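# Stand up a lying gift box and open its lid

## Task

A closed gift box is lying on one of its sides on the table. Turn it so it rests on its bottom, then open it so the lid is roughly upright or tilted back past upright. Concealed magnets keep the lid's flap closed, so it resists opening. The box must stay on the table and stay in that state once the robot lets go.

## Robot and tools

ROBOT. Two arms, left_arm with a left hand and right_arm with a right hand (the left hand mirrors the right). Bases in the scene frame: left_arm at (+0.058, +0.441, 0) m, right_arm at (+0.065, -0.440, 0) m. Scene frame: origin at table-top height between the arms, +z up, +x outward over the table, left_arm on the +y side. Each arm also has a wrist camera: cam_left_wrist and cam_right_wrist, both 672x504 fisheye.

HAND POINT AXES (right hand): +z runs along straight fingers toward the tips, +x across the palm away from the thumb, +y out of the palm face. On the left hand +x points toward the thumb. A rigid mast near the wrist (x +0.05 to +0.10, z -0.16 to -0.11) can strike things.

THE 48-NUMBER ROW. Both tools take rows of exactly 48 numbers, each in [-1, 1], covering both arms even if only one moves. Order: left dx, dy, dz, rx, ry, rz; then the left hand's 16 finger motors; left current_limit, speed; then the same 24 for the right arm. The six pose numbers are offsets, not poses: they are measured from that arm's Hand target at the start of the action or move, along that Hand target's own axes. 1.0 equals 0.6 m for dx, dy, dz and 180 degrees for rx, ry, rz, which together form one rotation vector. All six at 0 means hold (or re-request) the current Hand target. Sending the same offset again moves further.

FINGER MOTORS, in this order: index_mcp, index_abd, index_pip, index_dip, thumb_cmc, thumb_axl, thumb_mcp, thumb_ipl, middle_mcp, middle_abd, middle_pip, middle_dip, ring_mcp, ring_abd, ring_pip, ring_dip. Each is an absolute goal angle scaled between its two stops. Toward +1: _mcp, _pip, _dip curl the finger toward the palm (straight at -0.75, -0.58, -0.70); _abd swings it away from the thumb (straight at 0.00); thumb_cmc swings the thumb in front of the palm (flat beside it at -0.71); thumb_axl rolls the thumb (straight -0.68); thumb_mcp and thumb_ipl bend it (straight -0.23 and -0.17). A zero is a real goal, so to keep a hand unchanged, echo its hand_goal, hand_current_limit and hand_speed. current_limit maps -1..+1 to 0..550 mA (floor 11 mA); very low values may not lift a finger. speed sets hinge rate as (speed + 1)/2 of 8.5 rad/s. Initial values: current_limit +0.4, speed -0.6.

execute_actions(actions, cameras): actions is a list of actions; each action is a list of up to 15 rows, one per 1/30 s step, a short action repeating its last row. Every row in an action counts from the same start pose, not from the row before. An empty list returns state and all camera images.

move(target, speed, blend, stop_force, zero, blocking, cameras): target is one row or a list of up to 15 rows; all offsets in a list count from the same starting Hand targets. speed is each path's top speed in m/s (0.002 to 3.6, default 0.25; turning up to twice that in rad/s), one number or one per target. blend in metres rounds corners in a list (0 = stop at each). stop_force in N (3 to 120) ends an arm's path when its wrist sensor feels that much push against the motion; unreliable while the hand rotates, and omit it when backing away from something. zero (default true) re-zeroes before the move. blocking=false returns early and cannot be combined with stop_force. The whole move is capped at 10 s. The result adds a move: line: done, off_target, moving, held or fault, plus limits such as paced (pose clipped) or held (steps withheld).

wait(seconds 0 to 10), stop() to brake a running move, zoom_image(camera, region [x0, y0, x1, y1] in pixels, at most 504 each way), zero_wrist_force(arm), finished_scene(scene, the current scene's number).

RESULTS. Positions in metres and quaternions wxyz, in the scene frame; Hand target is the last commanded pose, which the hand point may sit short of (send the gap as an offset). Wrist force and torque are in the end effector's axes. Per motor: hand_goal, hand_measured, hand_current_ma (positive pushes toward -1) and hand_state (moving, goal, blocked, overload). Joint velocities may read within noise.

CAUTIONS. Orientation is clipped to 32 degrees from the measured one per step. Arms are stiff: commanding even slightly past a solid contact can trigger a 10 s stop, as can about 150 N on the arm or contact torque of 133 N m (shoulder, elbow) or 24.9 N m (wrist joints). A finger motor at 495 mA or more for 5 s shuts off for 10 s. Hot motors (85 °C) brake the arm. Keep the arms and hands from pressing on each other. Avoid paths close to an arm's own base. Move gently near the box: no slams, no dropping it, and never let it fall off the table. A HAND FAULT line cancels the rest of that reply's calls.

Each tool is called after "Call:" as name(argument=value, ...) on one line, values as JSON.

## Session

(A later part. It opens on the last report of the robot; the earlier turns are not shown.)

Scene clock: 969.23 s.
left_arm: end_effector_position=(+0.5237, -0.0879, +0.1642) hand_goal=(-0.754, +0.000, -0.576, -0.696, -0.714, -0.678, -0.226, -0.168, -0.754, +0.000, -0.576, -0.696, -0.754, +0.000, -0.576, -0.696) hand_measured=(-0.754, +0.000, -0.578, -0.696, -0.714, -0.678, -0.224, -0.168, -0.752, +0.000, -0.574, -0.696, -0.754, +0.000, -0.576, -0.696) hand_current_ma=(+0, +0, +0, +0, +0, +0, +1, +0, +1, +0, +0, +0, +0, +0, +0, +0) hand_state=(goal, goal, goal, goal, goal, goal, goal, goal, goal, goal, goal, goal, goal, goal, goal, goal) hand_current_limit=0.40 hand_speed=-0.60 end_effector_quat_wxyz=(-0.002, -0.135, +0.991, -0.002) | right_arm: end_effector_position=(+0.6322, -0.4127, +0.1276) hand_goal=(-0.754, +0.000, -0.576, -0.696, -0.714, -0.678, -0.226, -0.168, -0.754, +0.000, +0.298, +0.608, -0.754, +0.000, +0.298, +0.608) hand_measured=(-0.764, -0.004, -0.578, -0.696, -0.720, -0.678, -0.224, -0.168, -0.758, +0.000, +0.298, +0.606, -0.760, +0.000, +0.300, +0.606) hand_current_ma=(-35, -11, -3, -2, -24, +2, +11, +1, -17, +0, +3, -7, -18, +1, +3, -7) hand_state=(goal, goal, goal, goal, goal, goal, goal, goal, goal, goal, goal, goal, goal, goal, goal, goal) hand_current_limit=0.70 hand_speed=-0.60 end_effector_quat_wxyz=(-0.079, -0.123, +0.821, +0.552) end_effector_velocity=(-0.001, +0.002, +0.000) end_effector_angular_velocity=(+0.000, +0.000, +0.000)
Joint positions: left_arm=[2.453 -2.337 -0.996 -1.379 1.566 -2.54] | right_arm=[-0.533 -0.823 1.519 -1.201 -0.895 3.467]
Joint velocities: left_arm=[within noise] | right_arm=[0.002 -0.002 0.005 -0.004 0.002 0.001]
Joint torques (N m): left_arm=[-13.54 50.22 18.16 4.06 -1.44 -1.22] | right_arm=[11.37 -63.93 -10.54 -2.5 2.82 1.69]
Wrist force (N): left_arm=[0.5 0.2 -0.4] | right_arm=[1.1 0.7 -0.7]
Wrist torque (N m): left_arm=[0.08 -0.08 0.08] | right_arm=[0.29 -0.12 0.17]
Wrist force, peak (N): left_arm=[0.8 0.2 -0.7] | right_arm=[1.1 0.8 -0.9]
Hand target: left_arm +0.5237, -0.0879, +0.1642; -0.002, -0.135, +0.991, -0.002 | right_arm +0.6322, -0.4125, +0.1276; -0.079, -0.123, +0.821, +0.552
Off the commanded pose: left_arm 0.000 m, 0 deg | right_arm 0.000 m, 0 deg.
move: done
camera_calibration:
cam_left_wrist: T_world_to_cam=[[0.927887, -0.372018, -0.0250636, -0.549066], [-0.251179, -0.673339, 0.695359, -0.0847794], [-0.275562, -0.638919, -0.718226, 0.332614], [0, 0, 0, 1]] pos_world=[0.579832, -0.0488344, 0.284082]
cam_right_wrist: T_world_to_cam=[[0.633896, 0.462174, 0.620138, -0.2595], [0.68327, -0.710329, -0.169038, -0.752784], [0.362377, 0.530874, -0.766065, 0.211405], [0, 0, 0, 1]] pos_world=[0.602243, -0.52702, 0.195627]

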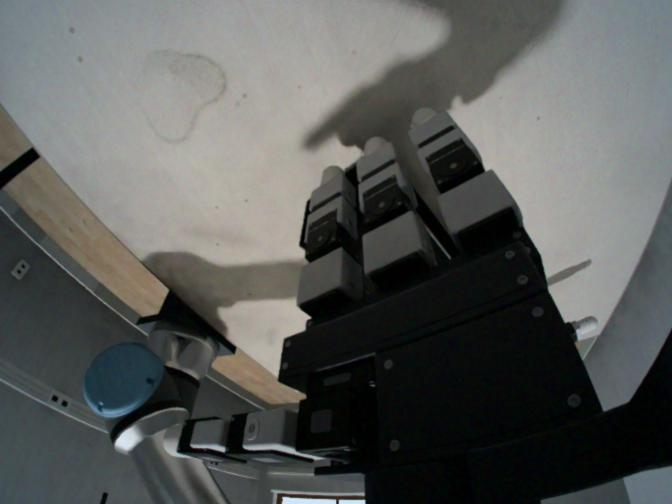

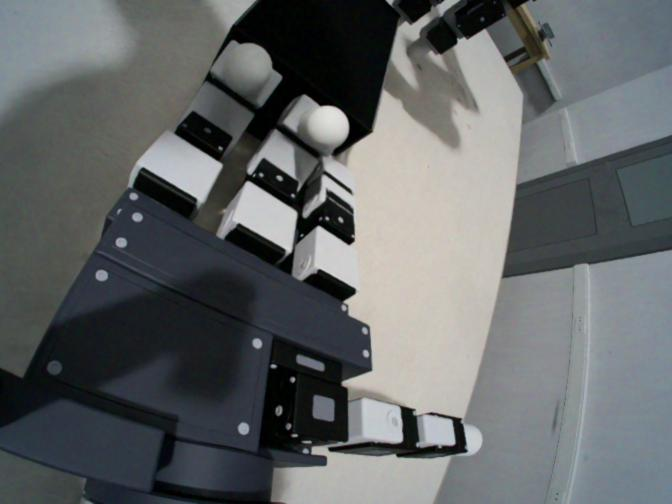

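Call:
move(target=[0,0,0,0,0,0,-0.754,0,-0.576,-0.696,-0.714,-0.678,-0.226,-0.168,-0.754,0,-0.576,-0.696,-0.754,0,-0.576,-0.696,0.4,-0.6,0,0.0437,0.108,0,0,0,-0.754,0,-0.576,-0.696,-0.714,-0.678,-0.226,-0.168,-0.754,0,0.299,0.609,-0.754,0,0.299,0.609,0.7,-0.6], speed=0.02, stop_force=5, cameras=["all"])

Call:
zoom_image(camera="cam_right_wrist", region=[200, 0, 450, 190])

Call:
zoom_image(camera="cam_left_wrist", region=[280, 80, 500, 270])

Scene clock: 978.27 s.
left_arm: end_effector_position=(+0.5237, -0.0879, +0.1642) hand_goal=(-0.754, +0.000, -0.576, -0.696, -0.714, -0.678, -0.226, -0.168, -0.754, +0.000, -0.576, -0.696, -0.754, +0.000, -0.576, -0.696) hand_measured=(-0.726, +0.000, -0.562, -0.694, -0.714, -0.678, -0.224, -0.168, -0.714, +0.000, -0.558, -0.694, -0.754, +0.000, -0.576, -0.696) hand_current_ma=(+35, +0, +9, +0, +0, +0, +1, +0, +59, +0, +14, +1, +0, +0, +0, +0) hand_state=(blocked, goal, goal, goal, goal, goal, goal, goal, blocked, goal, goal, goal, goal, goal, goal, goal) hand_current_limit=0.40 hand_speed=-0.60 end_effector_quat_wxyz=(-0.002, -0.135, +0.991, -0.002) | right_arm: end_effector_position=(+0.6267, -0.3945, +0.1276) hand_goal=(-0.754, +0.000, -0.576, -0.696, -0.714, -0.678, -0.226, -0.168, -0.754, +0.000, +0.298, +0.608, -0.754, +0.000, +0.298, +0.608) hand_measured=(-0.764, +0.004, -0.578, -0.694, -0.720, -0.678, -0.224, -0.168, -0.758, +0.000, +0.298, +0.606, -0.760, +0.004, +0.300, +0.606) hand_current_ma=(-41, +9, -3, +3, -24, +2, +11, +1, -17, +0, +2, -7, -21, +9, +3, -7) hand_state=(goal, goal, goal, goal, goal, goal, goal, goal, goal, goal, goal, goal, goal, goal, goal, goal) hand_current_limit=0.70 hand_speed=-0.60 end_effector_quat_wxyz=(-0.079, -0.123, +0.821, +0.552)
Joint positions: left_arm=[2.453 -2.337 -0.996 -1.379 1.566 -2.54] | right_arm=[-0.513 -0.844 1.561 -1.23 -0.877 3.48]
Joint torques (N m): left_arm=[-12.64 49.99 21.15 4.05 -1.41 -1.28] | right_arm=[-12.86 -33.64 -21.84 2.47 -1.61 -0.85]
Wrist force (N): left_arm=[0.4 2.2 -1.1] | right_arm=[1.0 0.7 -1.1]
Wrist torque (N m): left_arm=[0.02 -0.11 0.05] | right_arm=[0.32 -0.12 0.21]
Wrist force, peak (N): left_arm=[0.4 5.4 -2.3] | right_arm=[1.2 -0.4 -5.7]
Hand target: left_arm +0.5237, -0.0879, +0.1642; -0.002, -0.135, +0.991, -0.002 | right_arm +0.6267, -0.3945, +0.1276; -0.079, -0.123, +0.821, +0.552 (not the last commanded pose)
Off the commanded pose: left_arm 0.000 m, 0 deg | right_arm 0.051 m, 0 deg.
move: contact (right_arm)
camera_calibration:
cam_left_wrist: T_world_to_cam=[[0.927887, -0.372018, -0.0250636, -0.549066], [-0.251179, -0.673339, 0.695359, -0.0847794], [-0.275562, -0.638919, -0.718226, 0.332614], [0, 0, 0, 1]] pos_world=[0.579832, -0.0488344, 0.284082]
cam_right_wrist: T_world_to_cam=[[0.63382, 0.462251, 0.620158, -0.264344], [0.68334, -0.710278, -0.16897, -0.736127], [0.362378, 0.530876, -0.766063, 0.203736], [0, 0, 0, 1]] pos_world=[0.596743, -0.50882, 0.195627]

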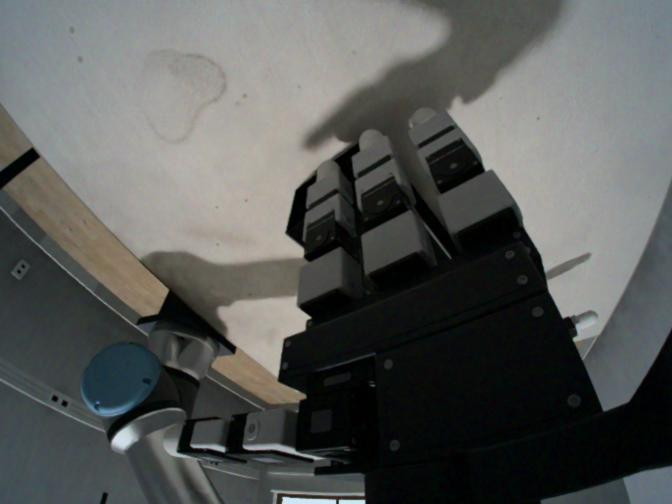

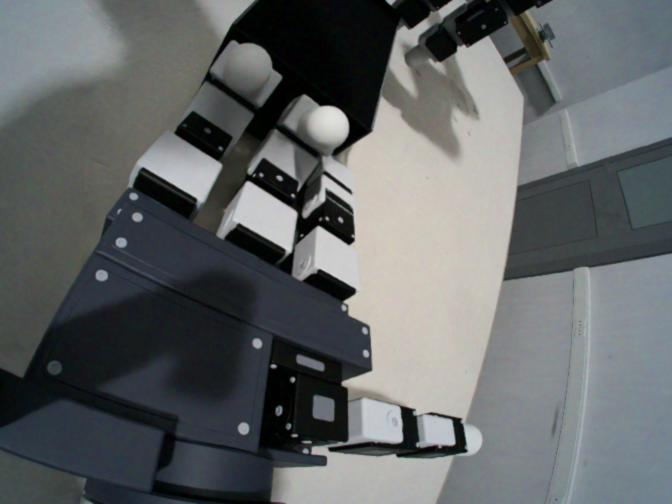

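Scaled by 2.016 from the camera's 672x504 image, which has a finer 960x720 frame.

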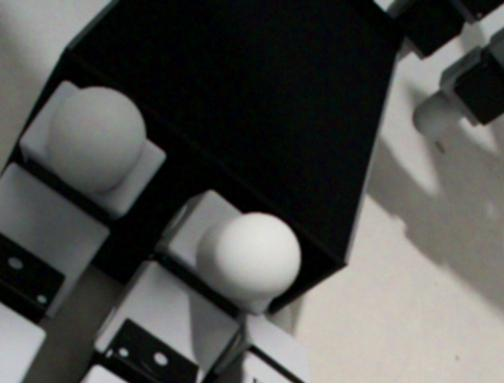

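Scaled by 2.291 from the camera's 672x504 image, which has a finer 960x720 frame.

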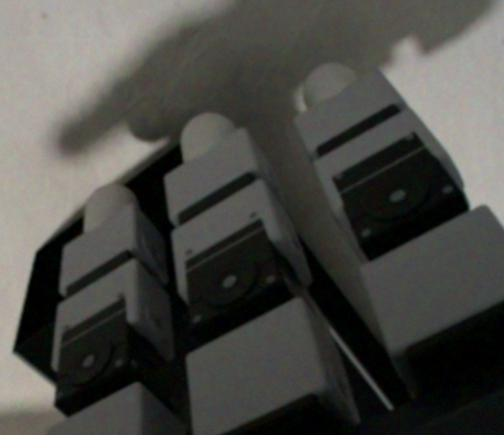

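Call:
move(target=[[0,0.09,0,0.083,0,0,-0.754,0,-0.576,-0.696,-0.714,-0.678,-0.226,-0.168,-0.754,0,-0.576,-0.696,-0.754,0,-0.576,-0.696,0.8,-0.6,0,-0.006,-0.015,0,0,0,-0.754,0,-0.576,-0.696,-0.714,-0.678,-0.226,-0.168,-0.754,0,0.007,0.899,-0.754,0,0.007,0.899,0.7,-0.6],[0,0.06,0.072,0.083,0,0,-0.754,0,-0.576,-0.696,-0.714,-0.678,-0.226,-0.168,-0.754,0,-0.576,-0.696,-0.754,0,-0.576,-0.696,0.8,-0.6,0,-0.006,-0.015,0,0,0,-0.754,0,-0.576,-0.696,-0.714,-0.678,-0.226,-0.168,-0.754,0,0.007,0.899,-0.754,0,0.007,0.899,0.7,-0.6]], speed=0.08, cameras=["all"])

Call:
zoom_image(camera="cam_right_wrist", region=[200, 0, 450, 190])

Call:
zoom_image(camera="cam_left_wrist", region=[280, 80, 500, 270])

Scene clock: 1007.47 s.
left_arm: end_effector_position=(+0.5139, -0.0533, +0.1212) hand_goal=(-0.754, +0.000, -0.576, -0.696, -0.714, -0.678, -0.226, -0.168, -0.754, +0.000, -0.576, -0.696, -0.754, +0.000, -0.576, -0.696) hand_measured=(-0.748, +0.000, -0.572, -0.694, -0.714, -0.678, -0.224, -0.168, -0.746, +0.000, -0.572, -0.694, -0.752, +0.000, -0.576, -0.696) hand_current_ma=(+2, +0, +1, +0, +0, +0, +1, +0, +4, +0, +1, +1, +0, +0, +0, +0) hand_state=(goal, goal, goal, goal, goal, goal, goal, goal, goal, goal, goal, goal, goal, goal, goal, goal) hand_current_limit=0.80 hand_speed=-0.60 end_effector_quat_wxyz=(+0.016, -0.134, +0.982, -0.130) | right_arm: end_effector_position=(+0.6295, -0.4038, +0.1276) hand_goal=(-0.754, +0.000, -0.576, -0.696, -0.714, -0.678, -0.226, -0.168, -0.754, +0.000, +0.006, +0.898, -0.754, +0.000, +0.006, +0.898) hand_measured=(-0.764, +0.004, -0.578, -0.694, -0.720, -0.678, -0.224, -0.168, -0.760, +0.000, +0.006, +0.896, -0.760, +0.002, +0.006, +0.896) hand_current_ma=(-41, +9, -3, +3, -24, +2, +11, +1, -18, +0, +2, -7, -21, +7, +2, -7) hand_state=(goal, goal, goal, goal, goal, goal, goal, goal, goal, goal, goal, goal, goal, goal, goal, goal) hand_current_limit=0.70 hand_speed=-0.60 end_effector_quat_wxyz=(-0.079, -0.123, +0.821, +0.552)
Joint positions: left_arm=[2.533 -2.167 -1.421 -0.92 1.403 -2.478] | right_arm=[-0.523 -0.833 1.54 -1.215 -0.886 3.473]
Joint torques (N m): left_arm=[-14.51 37.25 30.78 4.52 1.34 -1.58] | right_arm=[-13.67 -33.98 -22.95 2.51 -1.54 -0.79]
Wrist force (N): left_arm=[0.6 0.8 -0.2] | right_arm=[1.1 0.8 -0.2]
Wrist torque (N m): left_arm=[-0.03 -0.08 0.08] | right_arm=[0.27 -0.14 0.29]
Wrist force, peak (N): left_arm=[0.2 2.4 -1.5] | right_arm=[1.3 0.4 -2.5]
Hand target: left_arm +0.5139, -0.0534, +0.1209; +0.016, -0.134, +0.982, -0.130 | right_arm +0.6295, -0.4038, +0.1276; -0.079, -0.123, +0.821, +0.552
Off the commanded pose: left_arm 0.000 m, 0 deg | right_arm 0.000 m, 0 deg.
move: done
camera_calibration:
cam_left_wrist: T_world_to_cam=[[0.924541, -0.357556, 0.131826, -0.544725], [-0.303571, -0.481906, 0.821956, -0.0121852], [-0.230368, -0.79995, -0.554086, 0.269364], [0, 0, 0, 1]] pos_world=[0.561974, 0.0148358, 0.231075]
cam_right_wrist: T_world_to_cam=[[0.63382, 0.462251, 0.620158, -0.26182], [0.68334, -0.710278, -0.16897, -0.744646], [0.362378, 0.530876, -0.766063, 0.207659], [0, 0, 0, 1]] pos_world=[0.599543, -0.51812, 0.195627]

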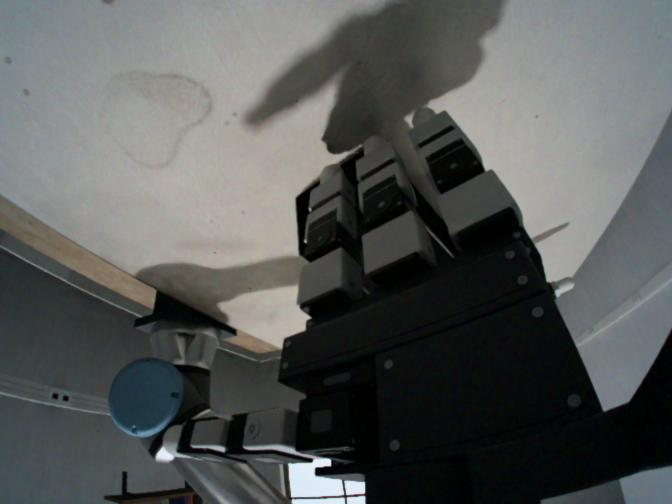

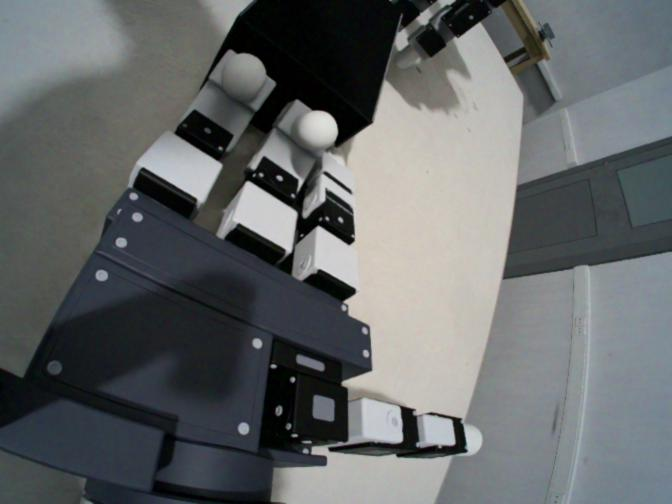

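Scaled by 2.016 from the camera's 672x504 image, which has a finer 960x720 frame.

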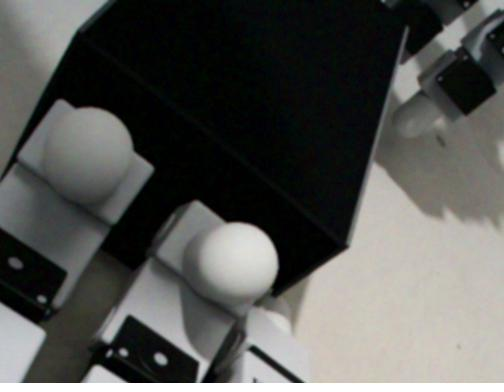

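Scaled by 2.291 from the camera's 672x504 image, which has a finer 960x720 frame.

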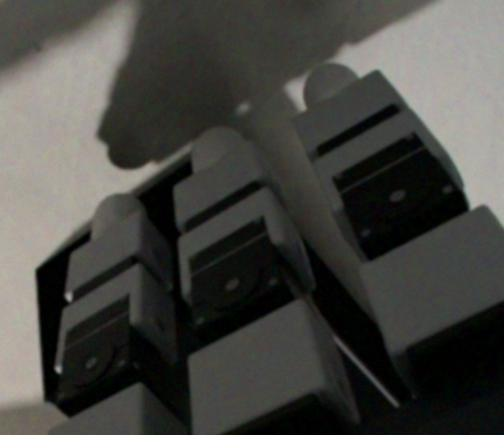

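Call:
move(target=[0,0,0,0,0,0,-0.754,0,-0.576,-0.696,-0.714,-0.678,-0.226,-0.168,-0.754,0,-0.576,-0.696,-0.754,0,-0.576,-0.696,0.8,-0.6,0,0.035,0.0865,0,0,0,-0.754,0,-0.576,-0.696,-0.714,-0.678,-0.226,-0.168,-0.754,0,0.007,0.899,-0.754,0,0.007,0.899,0.7,-0.6], speed=0.015, stop_force=8, cameras=["all"])

Call:
zoom_image(camera="cam_right_wrist", region=[200, 0, 450, 190])

Scene clock: 1016.83 s.
left_arm: end_effector_position=(+0.5139, -0.0534, +0.1209) hand_goal=(-0.754, +0.000, -0.576, -0.696, -0.714, -0.678, -0.226, -0.168, -0.754, +0.000, -0.576, -0.696, -0.754, +0.000, -0.576, -0.696) hand_measured=(-0.722, +0.000, -0.566, -0.694, -0.714, -0.678, -0.224, -0.168, -0.698, -0.004, -0.558, -0.694, -0.752, +0.000, -0.576, -0.696) hand_current_ma=(+40, +0, +6, +0, +0, +0, +1, +0, +99, -1, +15, +1, +0, +0, +0, +0) hand_state=(blocked, goal, goal, goal, goal, goal, goal, goal, blocked, goal, goal, goal, goal, goal, goal, goal) hand_current_limit=0.80 hand_speed=-0.60 end_effector_quat_wxyz=(+0.016, -0.134, +0.982, -0.130) | right_arm: end_effector_position=(+0.6250, -0.3888, +0.1276) hand_goal=(-0.754, +0.000, -0.576, -0.696, -0.714, -0.678, -0.226, -0.168, -0.754, +0.000, +0.006, +0.898, -0.754, +0.000, +0.006, +0.898) hand_measured=(-0.768, +0.008, -0.578, -0.690, -0.720, -0.678, -0.224, -0.168, -0.760, +0.000, +0.006, +0.896, -0.760, +0.002, +0.006, +0.896) hand_current_ma=(-53, +22, -3, +22, -24, +2, +11, +1, -18, +0, +2, -7, -21, +7, +2, -7) hand_state=(goal, goal, goal, goal, goal, goal, goal, goal, goal, goal, goal, goal, goal, goal, goal, goal) hand_current_limit=0.70 hand_speed=-0.60 end_effector_quat_wxyz=(-0.079, -0.123, +0.821, +0.552)
Joint positions: left_arm=[2.533 -2.168 -1.421 -0.92 1.403 -2.478] | right_arm=[-0.506 -0.85 1.574 -1.239 -0.871 3.484]
Joint torques (N m): left_arm=[-13.76 37.5 30.16 4.47 -1.71 -1.7] | right_arm=[-11.55 -32.36 -20.84 2.79 -1.7 -0.72]
Wrist force (N): left_arm=[0.9 5.2 -1.5] | right_arm=[0.6 0.4 -3.8]
Wrist torque (N m): left_arm=[-0.12 -0.08 0.06] | right_arm=[0.51 -0.17 0.16]
Wrist force, peak (N): left_arm=[1.6 7.4 -3.3] | right_arm=[0.1 -0.6 -8.4]
Hand target: left_arm +0.5139, -0.0534, +0.1209; +0.016, -0.134, +0.982, -0.130 | right_arm +0.6250, -0.3888, +0.1276; -0.079, -0.123, +0.821, +0.552 (not the last commanded pose)
Off the commanded pose: left_arm 0.000 m, 0 deg | right_arm 0.040 m, 0 deg.
move: contact (right_arm)
camera_calibration:
cam_left_wrist: T_world_to_cam=[[0.924519, -0.35759, 0.131884, -0.544828], [-0.303637, -0.481881, 0.821946, -0.0119999], [-0.230367, -0.79995, -0.554086, 0.269196], [0, 0, 0, 1]] pos_world=[0.562074, 0.0147358, 0.230875]
cam_right_wrist: T_world_to_cam=[[0.63382, 0.462251, 0.620158, -0.265902], [0.68334, -0.710278, -0.16897, -0.730917], [0.362378, 0.530876, -0.766063, 0.201326], [0, 0, 0, 1]] pos_world=[0.595043, -0.50312, 0.195627]

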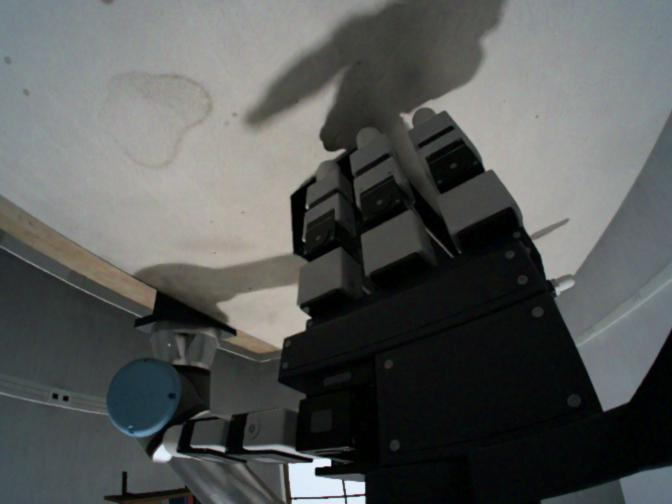

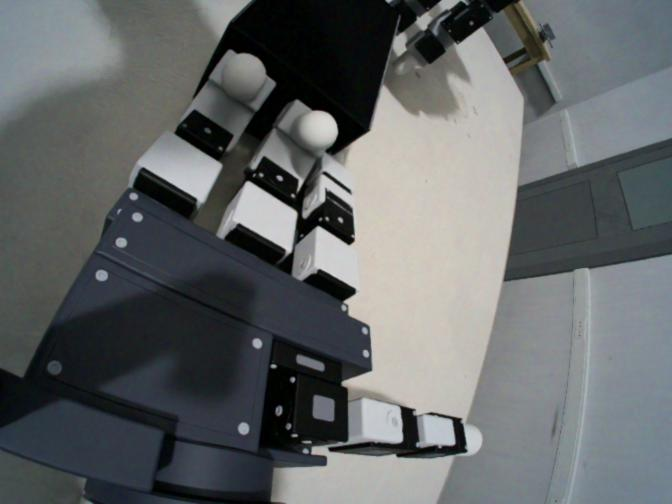

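Scaled by 2.016 from the camera's 672x504 image, which has a finer 960x720 frame.

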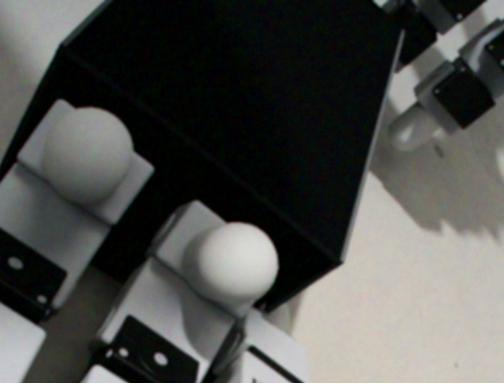

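Call:
move(target=[0,0,0,0,0,0,-0.754,0,-0.576,-0.696,-0.714,-0.678,-0.226,-0.168,-0.754,0,-0.576,-0.696,-0.754,0,-0.576,-0.696,0.8,-0.6,0,0.007,0.017,0,0,0,-0.4,0.08,-0.576,-0.696,-0.714,-0.678,-0.226,-0.168,-0.754,0,0.007,0.899,-0.754,0,0.007,0.899,0.75,-0.92], speed=0.02, cameras=["all"])

Call:
zoom_image(camera="cam_right_wrist", region=[200, 0, 450, 190])

Scene clock: 1029.57 s.
left_arm: end_effector_position=(+0.5139, -0.0534, +0.1209) hand_goal=(-0.754, +0.000, -0.576, -0.696, -0.714, -0.678, -0.226, -0.168, -0.754, +0.000, -0.576, -0.696, -0.754, +0.000, -0.576, -0.696) hand_measured=(-0.662, -0.004, -0.546, -0.694, -0.714, -0.678, -0.224, -0.168, -0.650, -0.010, -0.538, -0.694, -0.752, +0.000, -0.576, -0.696) hand_current_ma=(+226, -1, +33, +0, +0, +0, +1, +0, +279, -5, +50, +1, +0, +0, +0, +0) hand_state=(blocked, goal, blocked, goal, goal, goal, goal, goal, blocked, goal, blocked, goal, goal, goal, goal, goal) hand_current_limit=0.80 hand_speed=-0.60 end_effector_quat_wxyz=(+0.016, -0.134, +0.982, -0.130) | right_arm: end_effector_position=(+0.6219, -0.3785, +0.1276) hand_goal=(-0.400, +0.080, -0.576, -0.696, -0.714, -0.678, -0.226, -0.168, -0.754, +0.000, +0.006, +0.898, -0.754, +0.000, +0.006, +0.898) hand_measured=(-0.762, +0.096, -0.590, -0.688, -0.720, -0.678, -0.224, -0.168, -0.760, +0.000, +0.006, +0.896, -0.760, +0.002, +0.006, +0.896) hand_current_ma=(-481, +52, -52, +28, -24, +2, +11, +1, -18, +0, +2, -7, -21, +7, +2, -7) hand_state=(blocked, goal, goal, goal, goal, goal, goal, goal, goal, goal, goal, goal, goal, goal, goal, goal) hand_current_limit=0.75 hand_speed=-0.92 end_effector_quat_wxyz=(-0.079, -0.123, +0.821, +0.552)
Joint positions: left_arm=[2.533 -2.168 -1.421 -0.92 1.403 -2.478] | right_arm=[-0.494 -0.861 1.596 -1.256 -0.861 3.492]
Joint torques (N m): left_arm=[-12.82 38.46 30.85 4.45 -2.35 -1.67] | right_arm=[20.29 -58.31 -1.26 -0.28 2.18 1.79]
Wrist force (N): left_arm=[2.7 16.3 -7.1] | right_arm=[-1.0 -3.2 -17.8]
Wrist torque (N m): left_arm=[-0.15 0.05 0.21] | right_arm=[1.76 -0.52 -0.04]
Wrist force, peak (N): left_arm=[2.7 16.3 -7.1] | right_arm=[-1.0 -3.2 -17.8]
Hand target: left_arm +0.5139, -0.0534, +0.1209; +0.016, -0.134, +0.982, -0.130 | right_arm +0.6218, -0.3783, +0.1276; -0.079, -0.123, +0.821, +0.552
Off the commanded pose: left_arm 0.000 m, 0 deg | right_arm 0.000 m, 0 deg.
move: done
camera_calibration:
cam_left_wrist: T_world_to_cam=[[0.924551, -0.35754, 0.131797, -0.544826], [-0.303538, -0.481919, 0.82196, -0.0120575], [-0.230368, -0.79995, -0.554085, 0.269196], [0, 0, 0, 1]] pos_world=[0.562074, 0.0147359, 0.230875]
cam_right_wrist: T_world_to_cam=[[0.63382, 0.462251, 0.620158, -0.26876], [0.68334, -0.710278, -0.16897, -0.721466], [0.362378, 0.530876, -0.766063, 0.197058], [0, 0, 0, 1]] pos_world=[0.591943, -0.49282, 0.195727]

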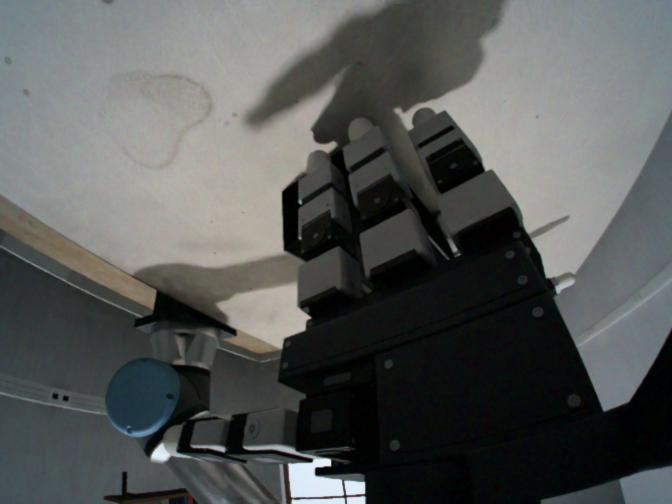

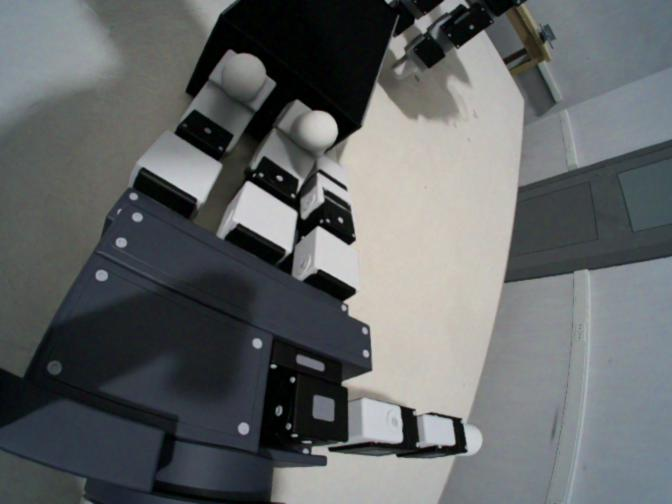

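Scaled by 2.016 from the camera's 672x504 image, which has a finer 960x720 frame.

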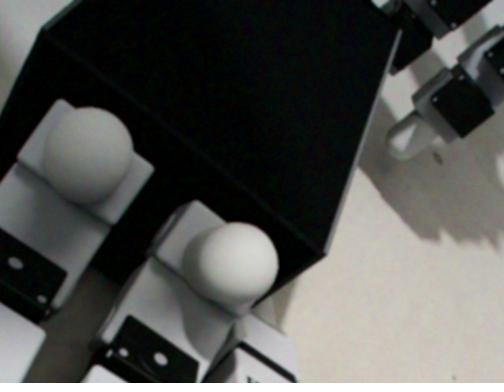

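Call:
move(target=[0,0.02,0,0,0,0,-0.754,0,-0.576,-0.696,-0.714,-0.678,-0.226,-0.168,-0.754,0,-0.576,-0.696,-0.754,0,-0.576,-0.696,0.8,-0.6,0,-0.025,-0.062,0,0,0,-0.754,0,-0.576,-0.696,-0.714,-0.678,-0.226,-0.168,-0.754,0,0.007,0.899,-0.754,0,0.007,0.899,0.7,-0.6], speed=0.1, cameras=["all"])

Call:
zoom_image(camera="cam_right_wrist", region=[200, 0, 450, 190])

Scene clock: 1039.67 s.
left_arm: end_effector_position=(+0.5109, -0.0422, +0.1178) hand_goal=(-0.754, +0.000, -0.576, -0.696, -0.714, -0.678, -0.226, -0.168, -0.754, +0.000, -0.576, -0.696, -0.754, +0.000, -0.576, -0.696) hand_measured=(-0.746, -0.002, -0.572, -0.694, -0.714, -0.678, -0.224, -0.168, -0.744, -0.002, -0.572, -0.694, -0.752, +0.000, -0.576, -0.696) hand_current_ma=(+5, -1, +1, +0, +0, +0, +1, +0, +7, -1, +2, +1, +0, +0, +0, +0) hand_state=(goal, goal, goal, goal, goal, goal, goal, goal, goal, goal, goal, goal, goal, goal, goal, goal) hand_current_limit=0.80 hand_speed=-0.60 end_effector_quat_wxyz=(+0.016, -0.134, +0.982, -0.130) | right_arm: end_effector_position=(+0.6333, -0.4165, +0.1278) hand_goal=(-0.754, +0.000, -0.576, -0.696, -0.714, -0.678, -0.226, -0.168, -0.754, +0.000, +0.006, +0.898, -0.754, +0.000, +0.006, +0.898) hand_measured=(-0.772, +0.004, -0.580, -0.694, -0.720, -0.678, -0.224, -0.168, -0.760, +0.000, +0.006, +0.896, -0.760, +0.002, +0.006, +0.896) hand_current_ma=(-73, +9, -10, +7, -24, +2, +11, +1, -18, +0, +2, -7, -21, +7, +2, -7) hand_state=(goal, goal, goal, goal, goal, goal, goal, goal, goal, goal, goal, goal, goal, goal, goal, goal) hand_current_limit=0.70 hand_speed=-0.60 end_effector_quat_wxyz=(-0.079, -0.123, +0.821, +0.552)
Joint positions: left_arm=[2.544 -2.149 -1.461 -0.901 1.401 -2.467] | right_arm=[-0.538 -0.819 1.51 -1.194 -0.899 3.464]
Joint torques (N m): left_arm=[14.57 49.15 16.95 4.42 -2.08 1.96] | right_arm=[-12.11 -36.14 -22.74 2.13 -1.59 -0.81]
Wrist force (N): left_arm=[0.7 0.1 -0.2] | right_arm=[1.1 0.8 -0.2]
Wrist torque (N m): left_arm=[-0.03 -0.06 0.03] | right_arm=[0.27 -0.15 0.30]
Wrist force, peak (N): left_arm=[2.7 16.6 -7.3] | right_arm=[-1.2 -3.2 -18.2]
Hand target: left_arm +0.5108, -0.0422, +0.1178; +0.016, -0.134, +0.982, -0.130 | right_arm +0.6334, -0.4167, +0.1278; -0.079, -0.123, +0.821, +0.552
Off the commanded pose: left_arm 0.000 m, 0 deg | right_arm 0.000 m, 0 deg.
move: done
camera_calibration:
cam_left_wrist: T_world_to_cam=[[0.924551, -0.35754, 0.131797, -0.537583], [-0.303538, -0.481919, 0.82196, -0.00510112], [-0.230368, -0.79995, -0.554085, 0.275644], [0, 0, 0, 1]] pos_world=[0.558974, 0.0258359, 0.227775]
cam_right_wrist: T_world_to_cam=[[0.63382, 0.462251, 0.620158, -0.258482], [0.68334, -0.710278, -0.16897, -0.756229], [0.362378, 0.530876, -0.766063, 0.213177], [0, 0, 0, 1]] pos_world=[0.603343, -0.53082, 0.195827]

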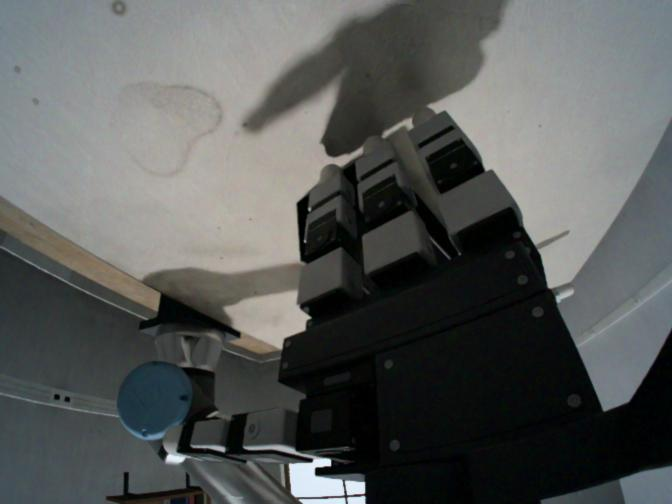

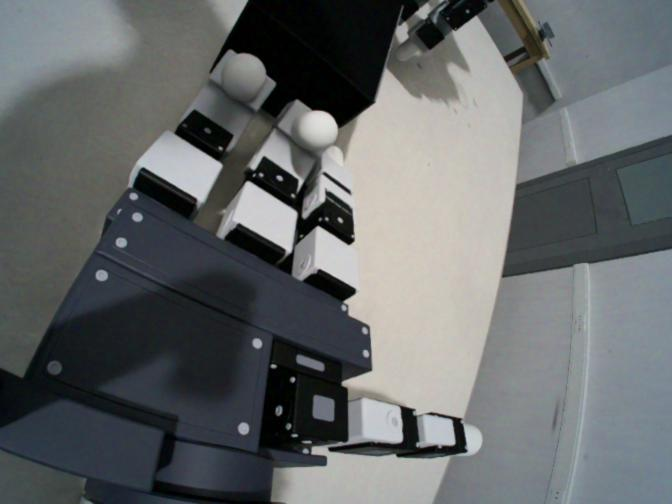

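Scaled by 2.016 from the camera's 672x504 image, which has a finer 960x720 frame.

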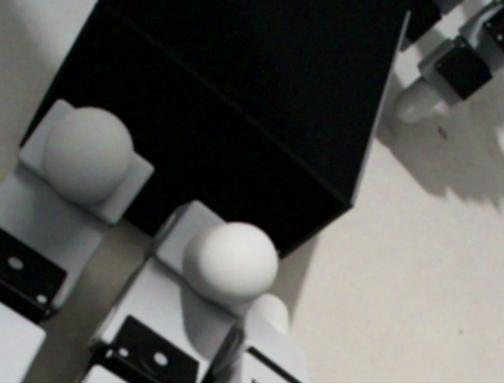

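Call:
move(target=[0,0,0,0,0,0,-0.754,0,-0.576,-0.696,-0.714,-0.678,-0.226,-0.168,-0.754,0,-0.576,-0.696,-0.754,0,-0.576,-0.696,0.8,-0.6,-0.0238,0.0015,0.0038,0,0.0155,-0.0062,-0.754,0,-0.576,-0.696,-0.714,-0.678,-0.226,-0.168,-0.754,0,0.007,0.899,-0.754,0,0.007,0.899,0.7,-0.6], speed=0.05)

Call:
move(target=[0,0,0,0,0,0,-0.754,0,-0.576,-0.696,-0.714,-0.678,-0.226,-0.168,-0.754,0,-0.576,-0.696,-0.754,0,-0.576,-0.696,0.8,-0.6,0,0.025,0.0618,0,0,0,-0.754,0,-0.576,-0.696,-0.714,-0.678,-0.226,-0.168,-0.754,0,0.007,0.899,-0.754,0,0.007,0.899,0.7,-0.6], speed=0.02, stop_force=4, cameras=["cam_right_wrist"])

Call:
zoom_image(camera="cam_right_wrist", region=[200, 0, 450, 190])

Scene clock: 1074.87 s.
left_arm: end_effector_position=(+0.5108, -0.0422, +0.1178) hand_goal=(-0.754, +0.000, -0.576, -0.696, -0.714, -0.678, -0.226, -0.168, -0.754, +0.000, -0.576, -0.696, -0.754, +0.000, -0.576, -0.696) hand_measured=(-0.746, -0.002, -0.572, -0.694, -0.714, -0.678, -0.224, -0.168, -0.744, -0.002, -0.572, -0.694, -0.752, +0.000, -0.576, -0.696) hand_current_ma=(+5, -1, +1, +0, +0, +0, +1, +0, +7, -1, +2, +1, +0, +0, +0, +0) hand_state=(goal, goal, goal, goal, goal, goal, goal, goal, goal, goal, goal, goal, goal, goal, goal, goal) hand_current_limit=0.80 hand_speed=-0.60 end_effector_quat_wxyz=(+0.016, -0.134, +0.982, -0.130) | right_arm: end_effector_position=(+0.6463, -0.4102, +0.1279) hand_goal=(-0.754, +0.000, -0.576, -0.696, -0.714, -0.678, -0.226, -0.168, -0.754, +0.000, +0.006, +0.898, -0.754, +0.000, +0.006, +0.898) hand_measured=(-0.772, +0.004, -0.580, -0.694, -0.720, -0.678, -0.224, -0.168, -0.760, +0.000, +0.006, +0.896, -0.760, +0.002, +0.006, +0.896) hand_current_ma=(-73, +8, -10, +7, -24, +2, +11, +1, -18, +0, +2, -7, -21, +7, +2, -7) hand_state=(goal, goal, goal, goal, goal, goal, goal, goal, goal, goal, goal, goal, goal, goal, goal, goal) hand_current_limit=0.70 hand_speed=-0.60 end_effector_quat_wxyz=(-0.093, -0.144, +0.817, +0.550)
Joint positions: left_arm=[2.544 -2.149 -1.461 -0.9 1.401 -2.467] | right_arm=[-0.506 -0.778 1.429 -1.146 -0.917 3.452]
Joint torques (N m): left_arm=[14.14 48.28 16.55 4.61 -1.94 1.98] | right_arm=[11.23 -37.08 -22.33 2.55 -1.55 -0.68]
Wrist force (N): left_arm=[0.4 0.1 -0.1] | right_arm=[1.1 0.9 -0.1]
Wrist torque (N m): left_arm=[-0.04 -0.03 0.00] | right_arm=[0.27 -0.16 0.28]
Wrist force, peak (N): left_arm=[1.0 0.1 -0.3] | right_arm=[1.3 0.9 -0.4]
Hand target: left_arm +0.5108, -0.0422, +0.1178; +0.016, -0.134, +0.982, -0.130 | right_arm +0.6464, -0.4102, +0.1279; -0.093, -0.144, +0.817, +0.550
Off the commanded pose: left_arm 0.000 m, 0 deg | right_arm 0.000 m, 0 deg.
move: done

Scene clock: 1078.07 s.
left_arm: end_effector_position=(+0.5108, -0.0422, +0.1178) hand_goal=(-0.754, +0.000, -0.576, -0.696, -0.714, -0.678, -0.226, -0.168, -0.754, +0.000, -0.576, -0.696, -0.754, +0.000, -0.576, -0.696) hand_measured=(-0.746, -0.002, -0.572, -0.694, -0.714, -0.678, -0.224, -0.168, -0.718, -0.002, -0.564, -0.694, -0.752, +0.000, -0.576, -0.696) hand_current_ma=(+5, -1, +1, +0, +0, +0, +1, +0, +51, -1, +7, +1, +0, +0, +0, +0) hand_state=(goal, goal, goal, goal, goal, goal, goal, goal, blocked, goal, goal, goal, goal, goal, goal, goal) hand_current_limit=0.80 hand_speed=-0.60 end_effector_quat_wxyz=(+0.016, -0.134, +0.982, -0.130) | right_arm: end_effector_position=(+0.6330, -0.3729, +0.1278) hand_goal=(-0.754, +0.000, -0.576, -0.696, -0.714, -0.678, -0.226, -0.168, -0.754, +0.000, +0.006, +0.898, -0.754, +0.000, +0.006, +0.898) hand_measured=(-0.772, +0.004, -0.580, -0.694, -0.720, -0.678, -0.224, -0.168, -0.760, -0.002, +0.006, +0.896, -0.760, +0.002, +0.006, +0.896) hand_current_ma=(-72, +8, -10, +7, -24, +2, +11, +1, -23, -3, +1, -7, -21, +7, +2, -7) hand_state=(goal, goal, goal, goal, goal, goal, goal, goal, goal, goal, goal, goal, goal, goal, goal, goal) hand_current_limit=0.70 hand_speed=-0.60 end_effector_quat_wxyz=(-0.093, -0.144, +0.817, +0.550)
Joint positions: left_arm=[2.544 -2.149 -1.461 -0.9 1.401 -2.467] | right_arm=[-0.465 -0.824 1.521 -1.208 -0.881 3.478]
Joint torques (N m): left_arm=[11.15 46.39 18.86 4.53 -2.06 2.02] | right_arm=[-8.66 -39.85 -21.17 2.61 -0.93 -0.25]
Wrist force (N): left_arm=[0.7 2.8 -1.5] | right_arm=[1.3 0.1 -3.1]
Wrist torque (N m): left_arm=[-0.10 -0.05 -0.01] | right_arm=[0.47 -0.08 0.20]
Wrist force, peak (N): left_arm=[0.8 3.3 -1.6] | right_arm=[1.1 0.3 -4.6]
Hand target: left_arm +0.5108, -0.0422, +0.1178; +0.016, -0.134, +0.982, -0.130 | right_arm +0.6330, -0.3729, +0.1277; -0.093, -0.144, +0.817, +0.550
Off the commanded pose: left_arm 0.000 m, 0 deg | right_arm 0.000 m, 0 deg.
move: contact (right_arm)
camera_calibration:
cam_right_wrist: T_world_to_cam=[[0.608807, 0.495144, 0.619828, -0.250303], [0.719623, -0.673541, -0.168776, -0.734294], [0.333911, 0.548794, -0.766373, 0.214926], [0, 0, 0, 1]] pos_world=[0.609035, -0.488591, 0.195927]
Images, in order (width x height): cam_right_wrist 672x504.

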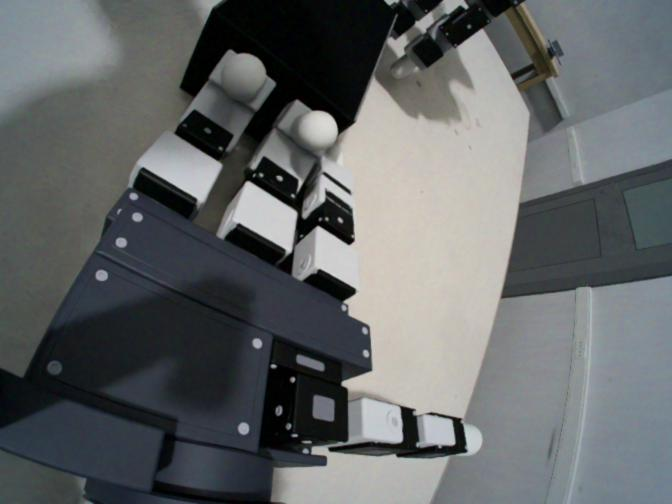

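Scaled by 2.016 from the camera's 672x504 image, which has a finer 960x720 frame.

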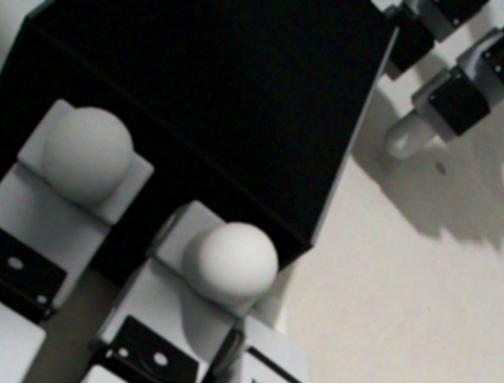

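Call:
move(target=[0,0,0,0,0,0,-0.754,0,-0.576,-0.696,-0.714,-0.678,-0.226,-0.168,-0.754,0,-0.576,-0.696,-0.754,0,-0.576,-0.696,0.8,-0.6,0,0.0065,0.016,0,0,0,-0.754,0.15,-0.576,-0.696,-0.714,-0.678,-0.226,-0.168,-0.754,0,0.007,0.899,-0.754,0,0.007,0.899,0.75,-0.9], speed=0.015, cameras=["cam_right_wrist"])

Call:
move(target=[0,0,0,0,0,0,-0.754,0,-0.576,-0.696,-0.714,-0.678,-0.226,-0.168,-0.754,0,-0.576,-0.696,-0.754,0,-0.576,-0.696,0.8,-0.6,0,0,0,0,0,0,-0.4,0.15,-0.576,-0.696,-0.714,-0.678,-0.226,-0.168,-0.754,0,0.007,0.899,-0.754,0,0.007,0.899,0.75,-0.9], speed=0.015, cameras=["all"])

Call:
zoom_image(camera="cam_right_wrist", region=[200, 0, 450, 190])

Scene clock: 1093.90 s.
left_arm: end_effector_position=(+0.5108, -0.0422, +0.1178) hand_goal=(-0.754, +0.000, -0.576, -0.696, -0.714, -0.678, -0.226, -0.168, -0.754, +0.000, -0.576, -0.696, -0.754, +0.000, -0.576, -0.696) hand_measured=(-0.680, -0.002, -0.554, -0.694, -0.714, -0.678, -0.224, -0.168, -0.658, -0.004, -0.542, -0.694, -0.752, +0.000, -0.576, -0.696) hand_current_ma=(+162, -1, +21, +0, +0, +0, +1, +0, +245, -1, +42, +1, +0, +0, +0, +0) hand_state=(blocked, goal, blocked, goal, goal, goal, goal, goal, blocked, goal, blocked, goal, goal, goal, goal, goal) hand_current_limit=0.80 hand_speed=-0.60 end_effector_quat_wxyz=(+0.016, -0.134, +0.982, -0.130) | right_arm: end_effector_position=(+0.6295, -0.3633, +0.1277) hand_goal=(-0.754, +0.150, -0.576, -0.696, -0.714, -0.678, -0.226, -0.168, -0.754, +0.000, +0.006, +0.898, -0.754, +0.000, +0.006, +0.898) hand_measured=(-0.770, +0.122, -0.580, -0.694, -0.720, -0.678, -0.224, -0.168, -0.764, +0.000, +0.012, +0.896, -0.760, +0.002, +0.006, +0.896) hand_current_ma=(-63, -96, -10, +5, -24, +2, +11, +1, -38, +0, +22, -7, -21, +7, +1, -7) hand_state=(goal, blocked, goal, goal, goal, goal, goal, goal, goal, goal, goal, goal, goal, goal, goal, goal) hand_current_limit=0.75 hand_speed=-0.90 end_effector_quat_wxyz=(-0.093, -0.144, +0.817, +0.550)
Joint positions: left_arm=[2.544 -2.149 -1.461 -0.9 1.401 -2.467] | right_arm=[-0.454 -0.835 1.543 -1.224 -0.872 3.485]
Joint torques (N m): left_arm=[2.73 41.31 26.92 4.43 -1.95 1.6] | right_arm=[18.76 -59.16 -4.09 -0.97 3.05 1.86]
Wrist force (N): left_arm=[1.6 14.2 -6.5] | right_arm=[1.3 -1.6 -16.7]
Wrist torque (N m): left_arm=[-0.13 -0.05 0.06] | right_arm=[1.53 0.20 0.15]
Wrist force, peak (N): left_arm=[1.6 14.2 -6.5] | right_arm=[1.3 -1.6 -16.7]
Hand target: left_arm +0.5108, -0.0422, +0.1178; +0.016, -0.134, +0.982, -0.130 | right_arm +0.6295, -0.3632, +0.1277; -0.093, -0.144, +0.817, +0.550
Off the commanded pose: left_arm 0.000 m, 0 deg | right_arm 0.000 m, 0 deg.
move: done
camera_calibration:
cam_right_wrist: T_world_to_cam=[[0.608852, 0.495103, 0.619817, -0.252908], [0.719585, -0.673572, -0.168814, -0.725311], [0.333911, 0.548793, -0.766374, 0.210749], [0, 0, 0, 1]] pos_world=[0.605535, -0.478991, 0.195827]
Images, in order (width x height): cam_right_wrist 672x504.

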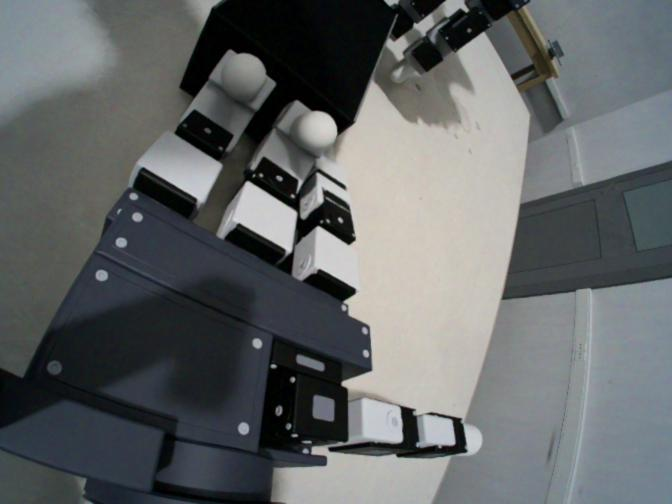

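Scene clock: 1094.43 s.
left_arm: end_effector_position=(+0.5108, -0.0422, +0.1178) hand_goal=(-0.754, +0.000, -0.576, -0.696, -0.714, -0.678, -0.226, -0.168, -0.754, +0.000, -0.576, -0.696, -0.754, +0.000, -0.576, -0.696) hand_measured=(-0.678, -0.002, -0.554, -0.694, -0.714, -0.678, -0.224, -0.168, -0.656, -0.004, -0.540, -0.694, -0.752, +0.000, -0.576, -0.696) hand_current_ma=(+165, -1, +21, +0, +0, +0, +1, +0, +249, -1, +43, +1, +0, +0, +0, +0) hand_state=(blocked, goal, blocked, goal, goal, goal, goal, goal, blocked, goal, blocked, goal, goal, goal, goal, goal) hand_current_limit=0.80 hand_speed=-0.60 end_effector_quat_wxyz=(+0.016, -0.134, +0.982, -0.130) | right_arm: end_effector_position=(+0.6295, -0.3632, +0.1277) hand_goal=(-0.400, +0.150, -0.576, -0.696, -0.714, -0.678, -0.226, -0.168, -0.754, +0.000, +0.006, +0.898, -0.754, +0.000, +0.006, +0.898) hand_measured=(-0.736, +0.122, -0.594, -0.698, -0.720, -0.678, -0.224, -0.168, -0.764, +0.000, +0.012, +0.896, -0.760, +0.002, +0.006, +0.896) hand_current_ma=(-481, -96, -65, -6, -24, +2, +11, +1, -38, +0, +23, -7, -21, +7, +1, -7) hand_state=(blocked, blocked, goal, goal, goal, goal, goal, goal, goal, goal, goal, goal, goal, goal, goal, goal) hand_current_limit=0.75 hand_speed=-0.90 end_effector_quat_wxyz=(-0.093, -0.144, +0.817, +0.550)
Joint positions: left_arm=[2.544 -2.149 -1.461 -0.9 1.401 -2.467] | right_arm=[-0.453 -0.835 1.543 -1.224 -0.871 3.485]
Joint torques (N m): left_arm=[0.44 41.14 28.06 4.46 -1.95 1.61] | right_arm=[19.4 -61.09 -4.96 -0.43 3.26 1.68]
Wrist force (N): left_arm=[1.6 14.2 -6.5] | right_arm=[0.9 -3.7 -16.2]
Wrist torque (N m): left_arm=[-0.14 -0.04 0.06] | right_arm=[1.65 0.16 0.12]
Wrist force, peak (N): left_arm=[1.5 14.4 -6.7] | right_arm=[1.1 -1.7 -16.6]
Hand target: left_arm +0.5108, -0.0422, +0.1178; +0.016, -0.134, +0.982, -0.130 | right_arm +0.6295, -0.3632, +0.1277; -0.093, -0.144, +0.817, +0.550
Off the commanded pose: left_arm 0.000 m, 0 deg | right_arm 0.000 m, 0 deg.
move: done
camera_calibration:
cam_left_wrist: T_world_to_cam=[[0.924551, -0.35754, 0.131797, -0.537547], [-0.303538, -0.481919, 0.82196, -0.00505293], [-0.230368, -0.79995, -0.554085, 0.275724], [0, 0, 0, 1]] pos_world=[0.558974, 0.0259359, 0.227775]
cam_right_wrist: T_world_to_cam=[[0.608852, 0.495103, 0.619817, -0.252958], [0.719585, -0.673572, -0.168814, -0.725244], [0.333911, 0.548793, -0.766374, 0.210694], [0, 0, 0, 1]] pos_world=[0.605535, -0.478891, 0.195827]

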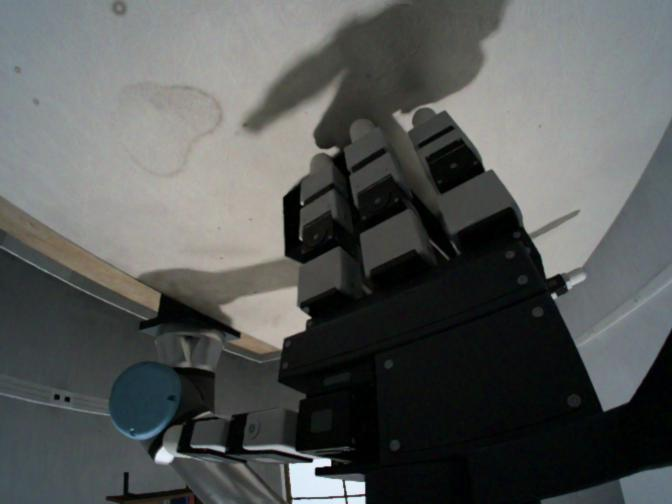

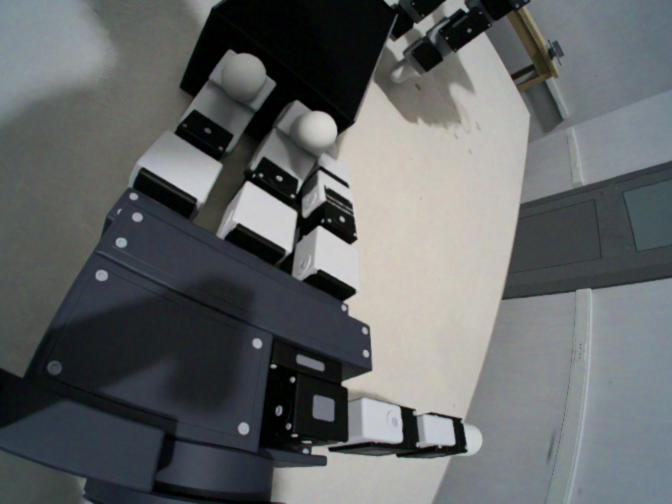

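Scaled by 2.016 from the camera's 672x504 image, which has a finer 960x720 frame.

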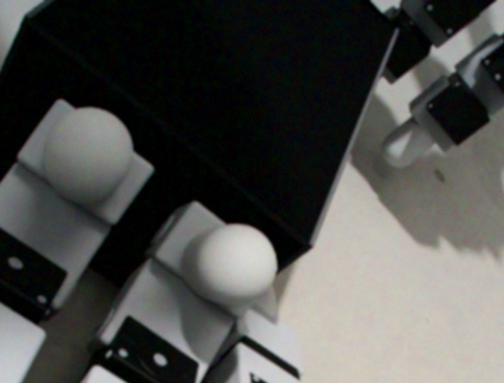

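Call:
move(target=[[0,0.053,-0.446,0,0,0,-0.754,0,-0.576,-0.696,-0.714,-0.678,-0.226,-0.168,-0.754,0,-0.576,-0.696,-0.754,0,-0.576,-0.696,0.4,-0.6,0,-0.006,-0.015,0,0,0,-0.754,0,-0.576,-0.696,-0.714,-0.678,-0.226,-0.168,-0.754,0,0.007,0.899,-0.754,0,0.007,0.899,0.7,-0.6],[0,0.153,-0.5,0,0,0,-0.754,0,-0.576,-0.696,-0.714,-0.678,-0.226,-0.168,-0.754,0,-0.576,-0.696,-0.754,0,-0.576,-0.696,0.4,-0.6,0,0.1,0.247,0,0,0,-0.754,0,-0.576,-0.696,-0.714,-0.678,-0.226,-0.168,-0.754,0,0.007,0.899,-0.754,0,0.007,0.899,0.7,-0.6]], speed=[0.2,0.05], cameras=["all"])

Scene clock: 1155.30 s.
left_arm: end_effector_position=(+0.4674, +0.1187, +0.3836) hand_goal=(-0.754, +0.000, -0.576, -0.696, -0.714, -0.678, -0.226, -0.168, -0.754, +0.000, -0.576, -0.696, -0.754, +0.000, -0.576, -0.696) hand_measured=(-0.746, -0.002, -0.572, -0.694, -0.714, -0.678, -0.224, -0.168, -0.744, -0.004, -0.572, -0.694, -0.752, +0.000, -0.576, -0.696) hand_current_ma=(+5, -1, +1, +0, +0, +0, +1, +0, +7, -1, +1, +1, +0, +0, +0, +0) hand_state=(goal, goal, goal, goal, goal, goal, goal, goal, goal, goal, goal, goal, goal, goal, goal, goal) hand_current_limit=0.40 hand_speed=-0.60 end_effector_quat_wxyz=(+0.016, -0.134, +0.982, -0.130) | right_arm: end_effector_position=(+0.5754, -0.2129, +0.1274) hand_goal=(-0.754, +0.000, -0.576, -0.696, -0.714, -0.678, -0.226, -0.168, -0.754, +0.000, +0.006, +0.898, -0.754, +0.000, +0.006, +0.898) hand_measured=(-0.764, +0.004, -0.582, -0.698, -0.720, -0.678, -0.224, -0.168, -0.764, -0.002, +0.006, +0.896, -0.760, +0.002, +0.006, +0.896) hand_current_ma=(-34, +8, -23, -6, -24, +2, +11, +1, -38, -3, +1, -7, -22, +5, +1, -7) hand_state=(goal, goal, goal, goal, goal, goal, goal, goal, goal, goal, goal, goal, goal, goal, goal, goal) hand_current_limit=0.70 hand_speed=-0.60 end_effector_quat_wxyz=(-0.093, -0.144, +0.817, +0.550)
Joint positions: left_arm=[2.74 -1.681 -1.394 -1.472 1.365 -2.271] | right_arm=[-0.248 -0.968 1.826 -1.485 -0.698 3.642]
Joint torques (N m): left_arm=[14.6 32.32 19.9 0.34 -1.96 1.99] | right_arm=[12.2 -56.59 -7.73 -2.78 3.67 1.73]
Wrist force (N): left_arm=[1.0 0.5 -0.2] | right_arm=[1.0 0.6 -0.7]
Wrist torque (N m): left_arm=[0.06 -0.09 0.05] | right_arm=[0.29 -0.09 0.14]
Wrist force, peak (N): left_arm=[1.3 14.5 -6.8] | right_arm=[0.9 -3.8 -16.5]
Hand target: left_arm +0.4674, +0.1188, +0.3836; +0.016, -0.134, +0.982, -0.130 | right_arm +0.5753, -0.2127, +0.1274; -0.093, -0.144, +0.817, +0.550
Off the commanded pose: left_arm 0.000 m, 0 deg | right_arm 0.000 m, 0 deg.
move: done
camera_calibration:
cam_left_wrist: T_world_to_cam=[[0.924551, -0.35754, 0.131797, -0.474912], [-0.303538, -0.481919, 0.82196, -0.159081], [-0.230368, -0.79995, -0.554085, 0.541659], [0, 0, 0, 1]] pos_world=[0.515574, 0.186836, 0.493475]
cam_right_wrist: T_world_to_cam=[[0.608856, 0.495109, 0.619808, -0.294184], [0.719631, -0.673496, -0.16892, -0.585123], [0.333804, 0.548881, -0.766358, 0.146054], [0, 0, 0, 1]] pos_world=[0.551435, -0.328591, 0.195427]

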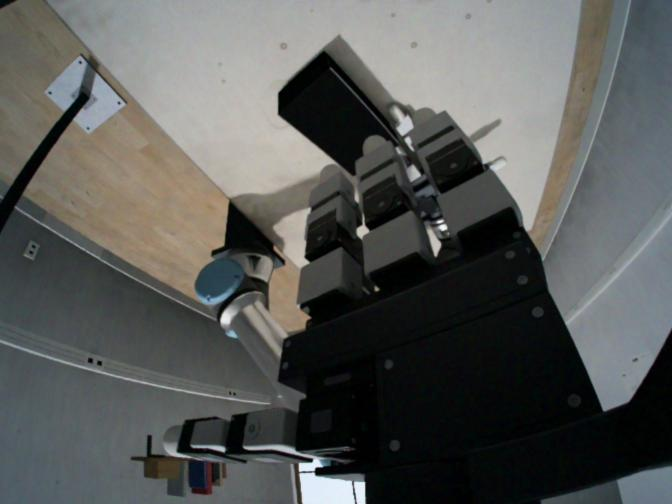

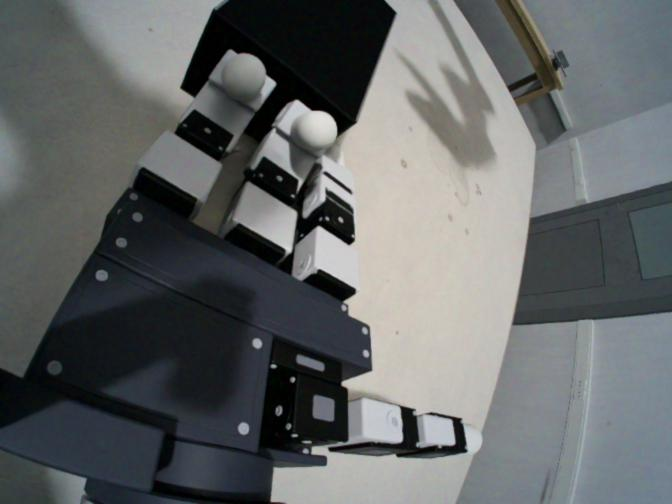

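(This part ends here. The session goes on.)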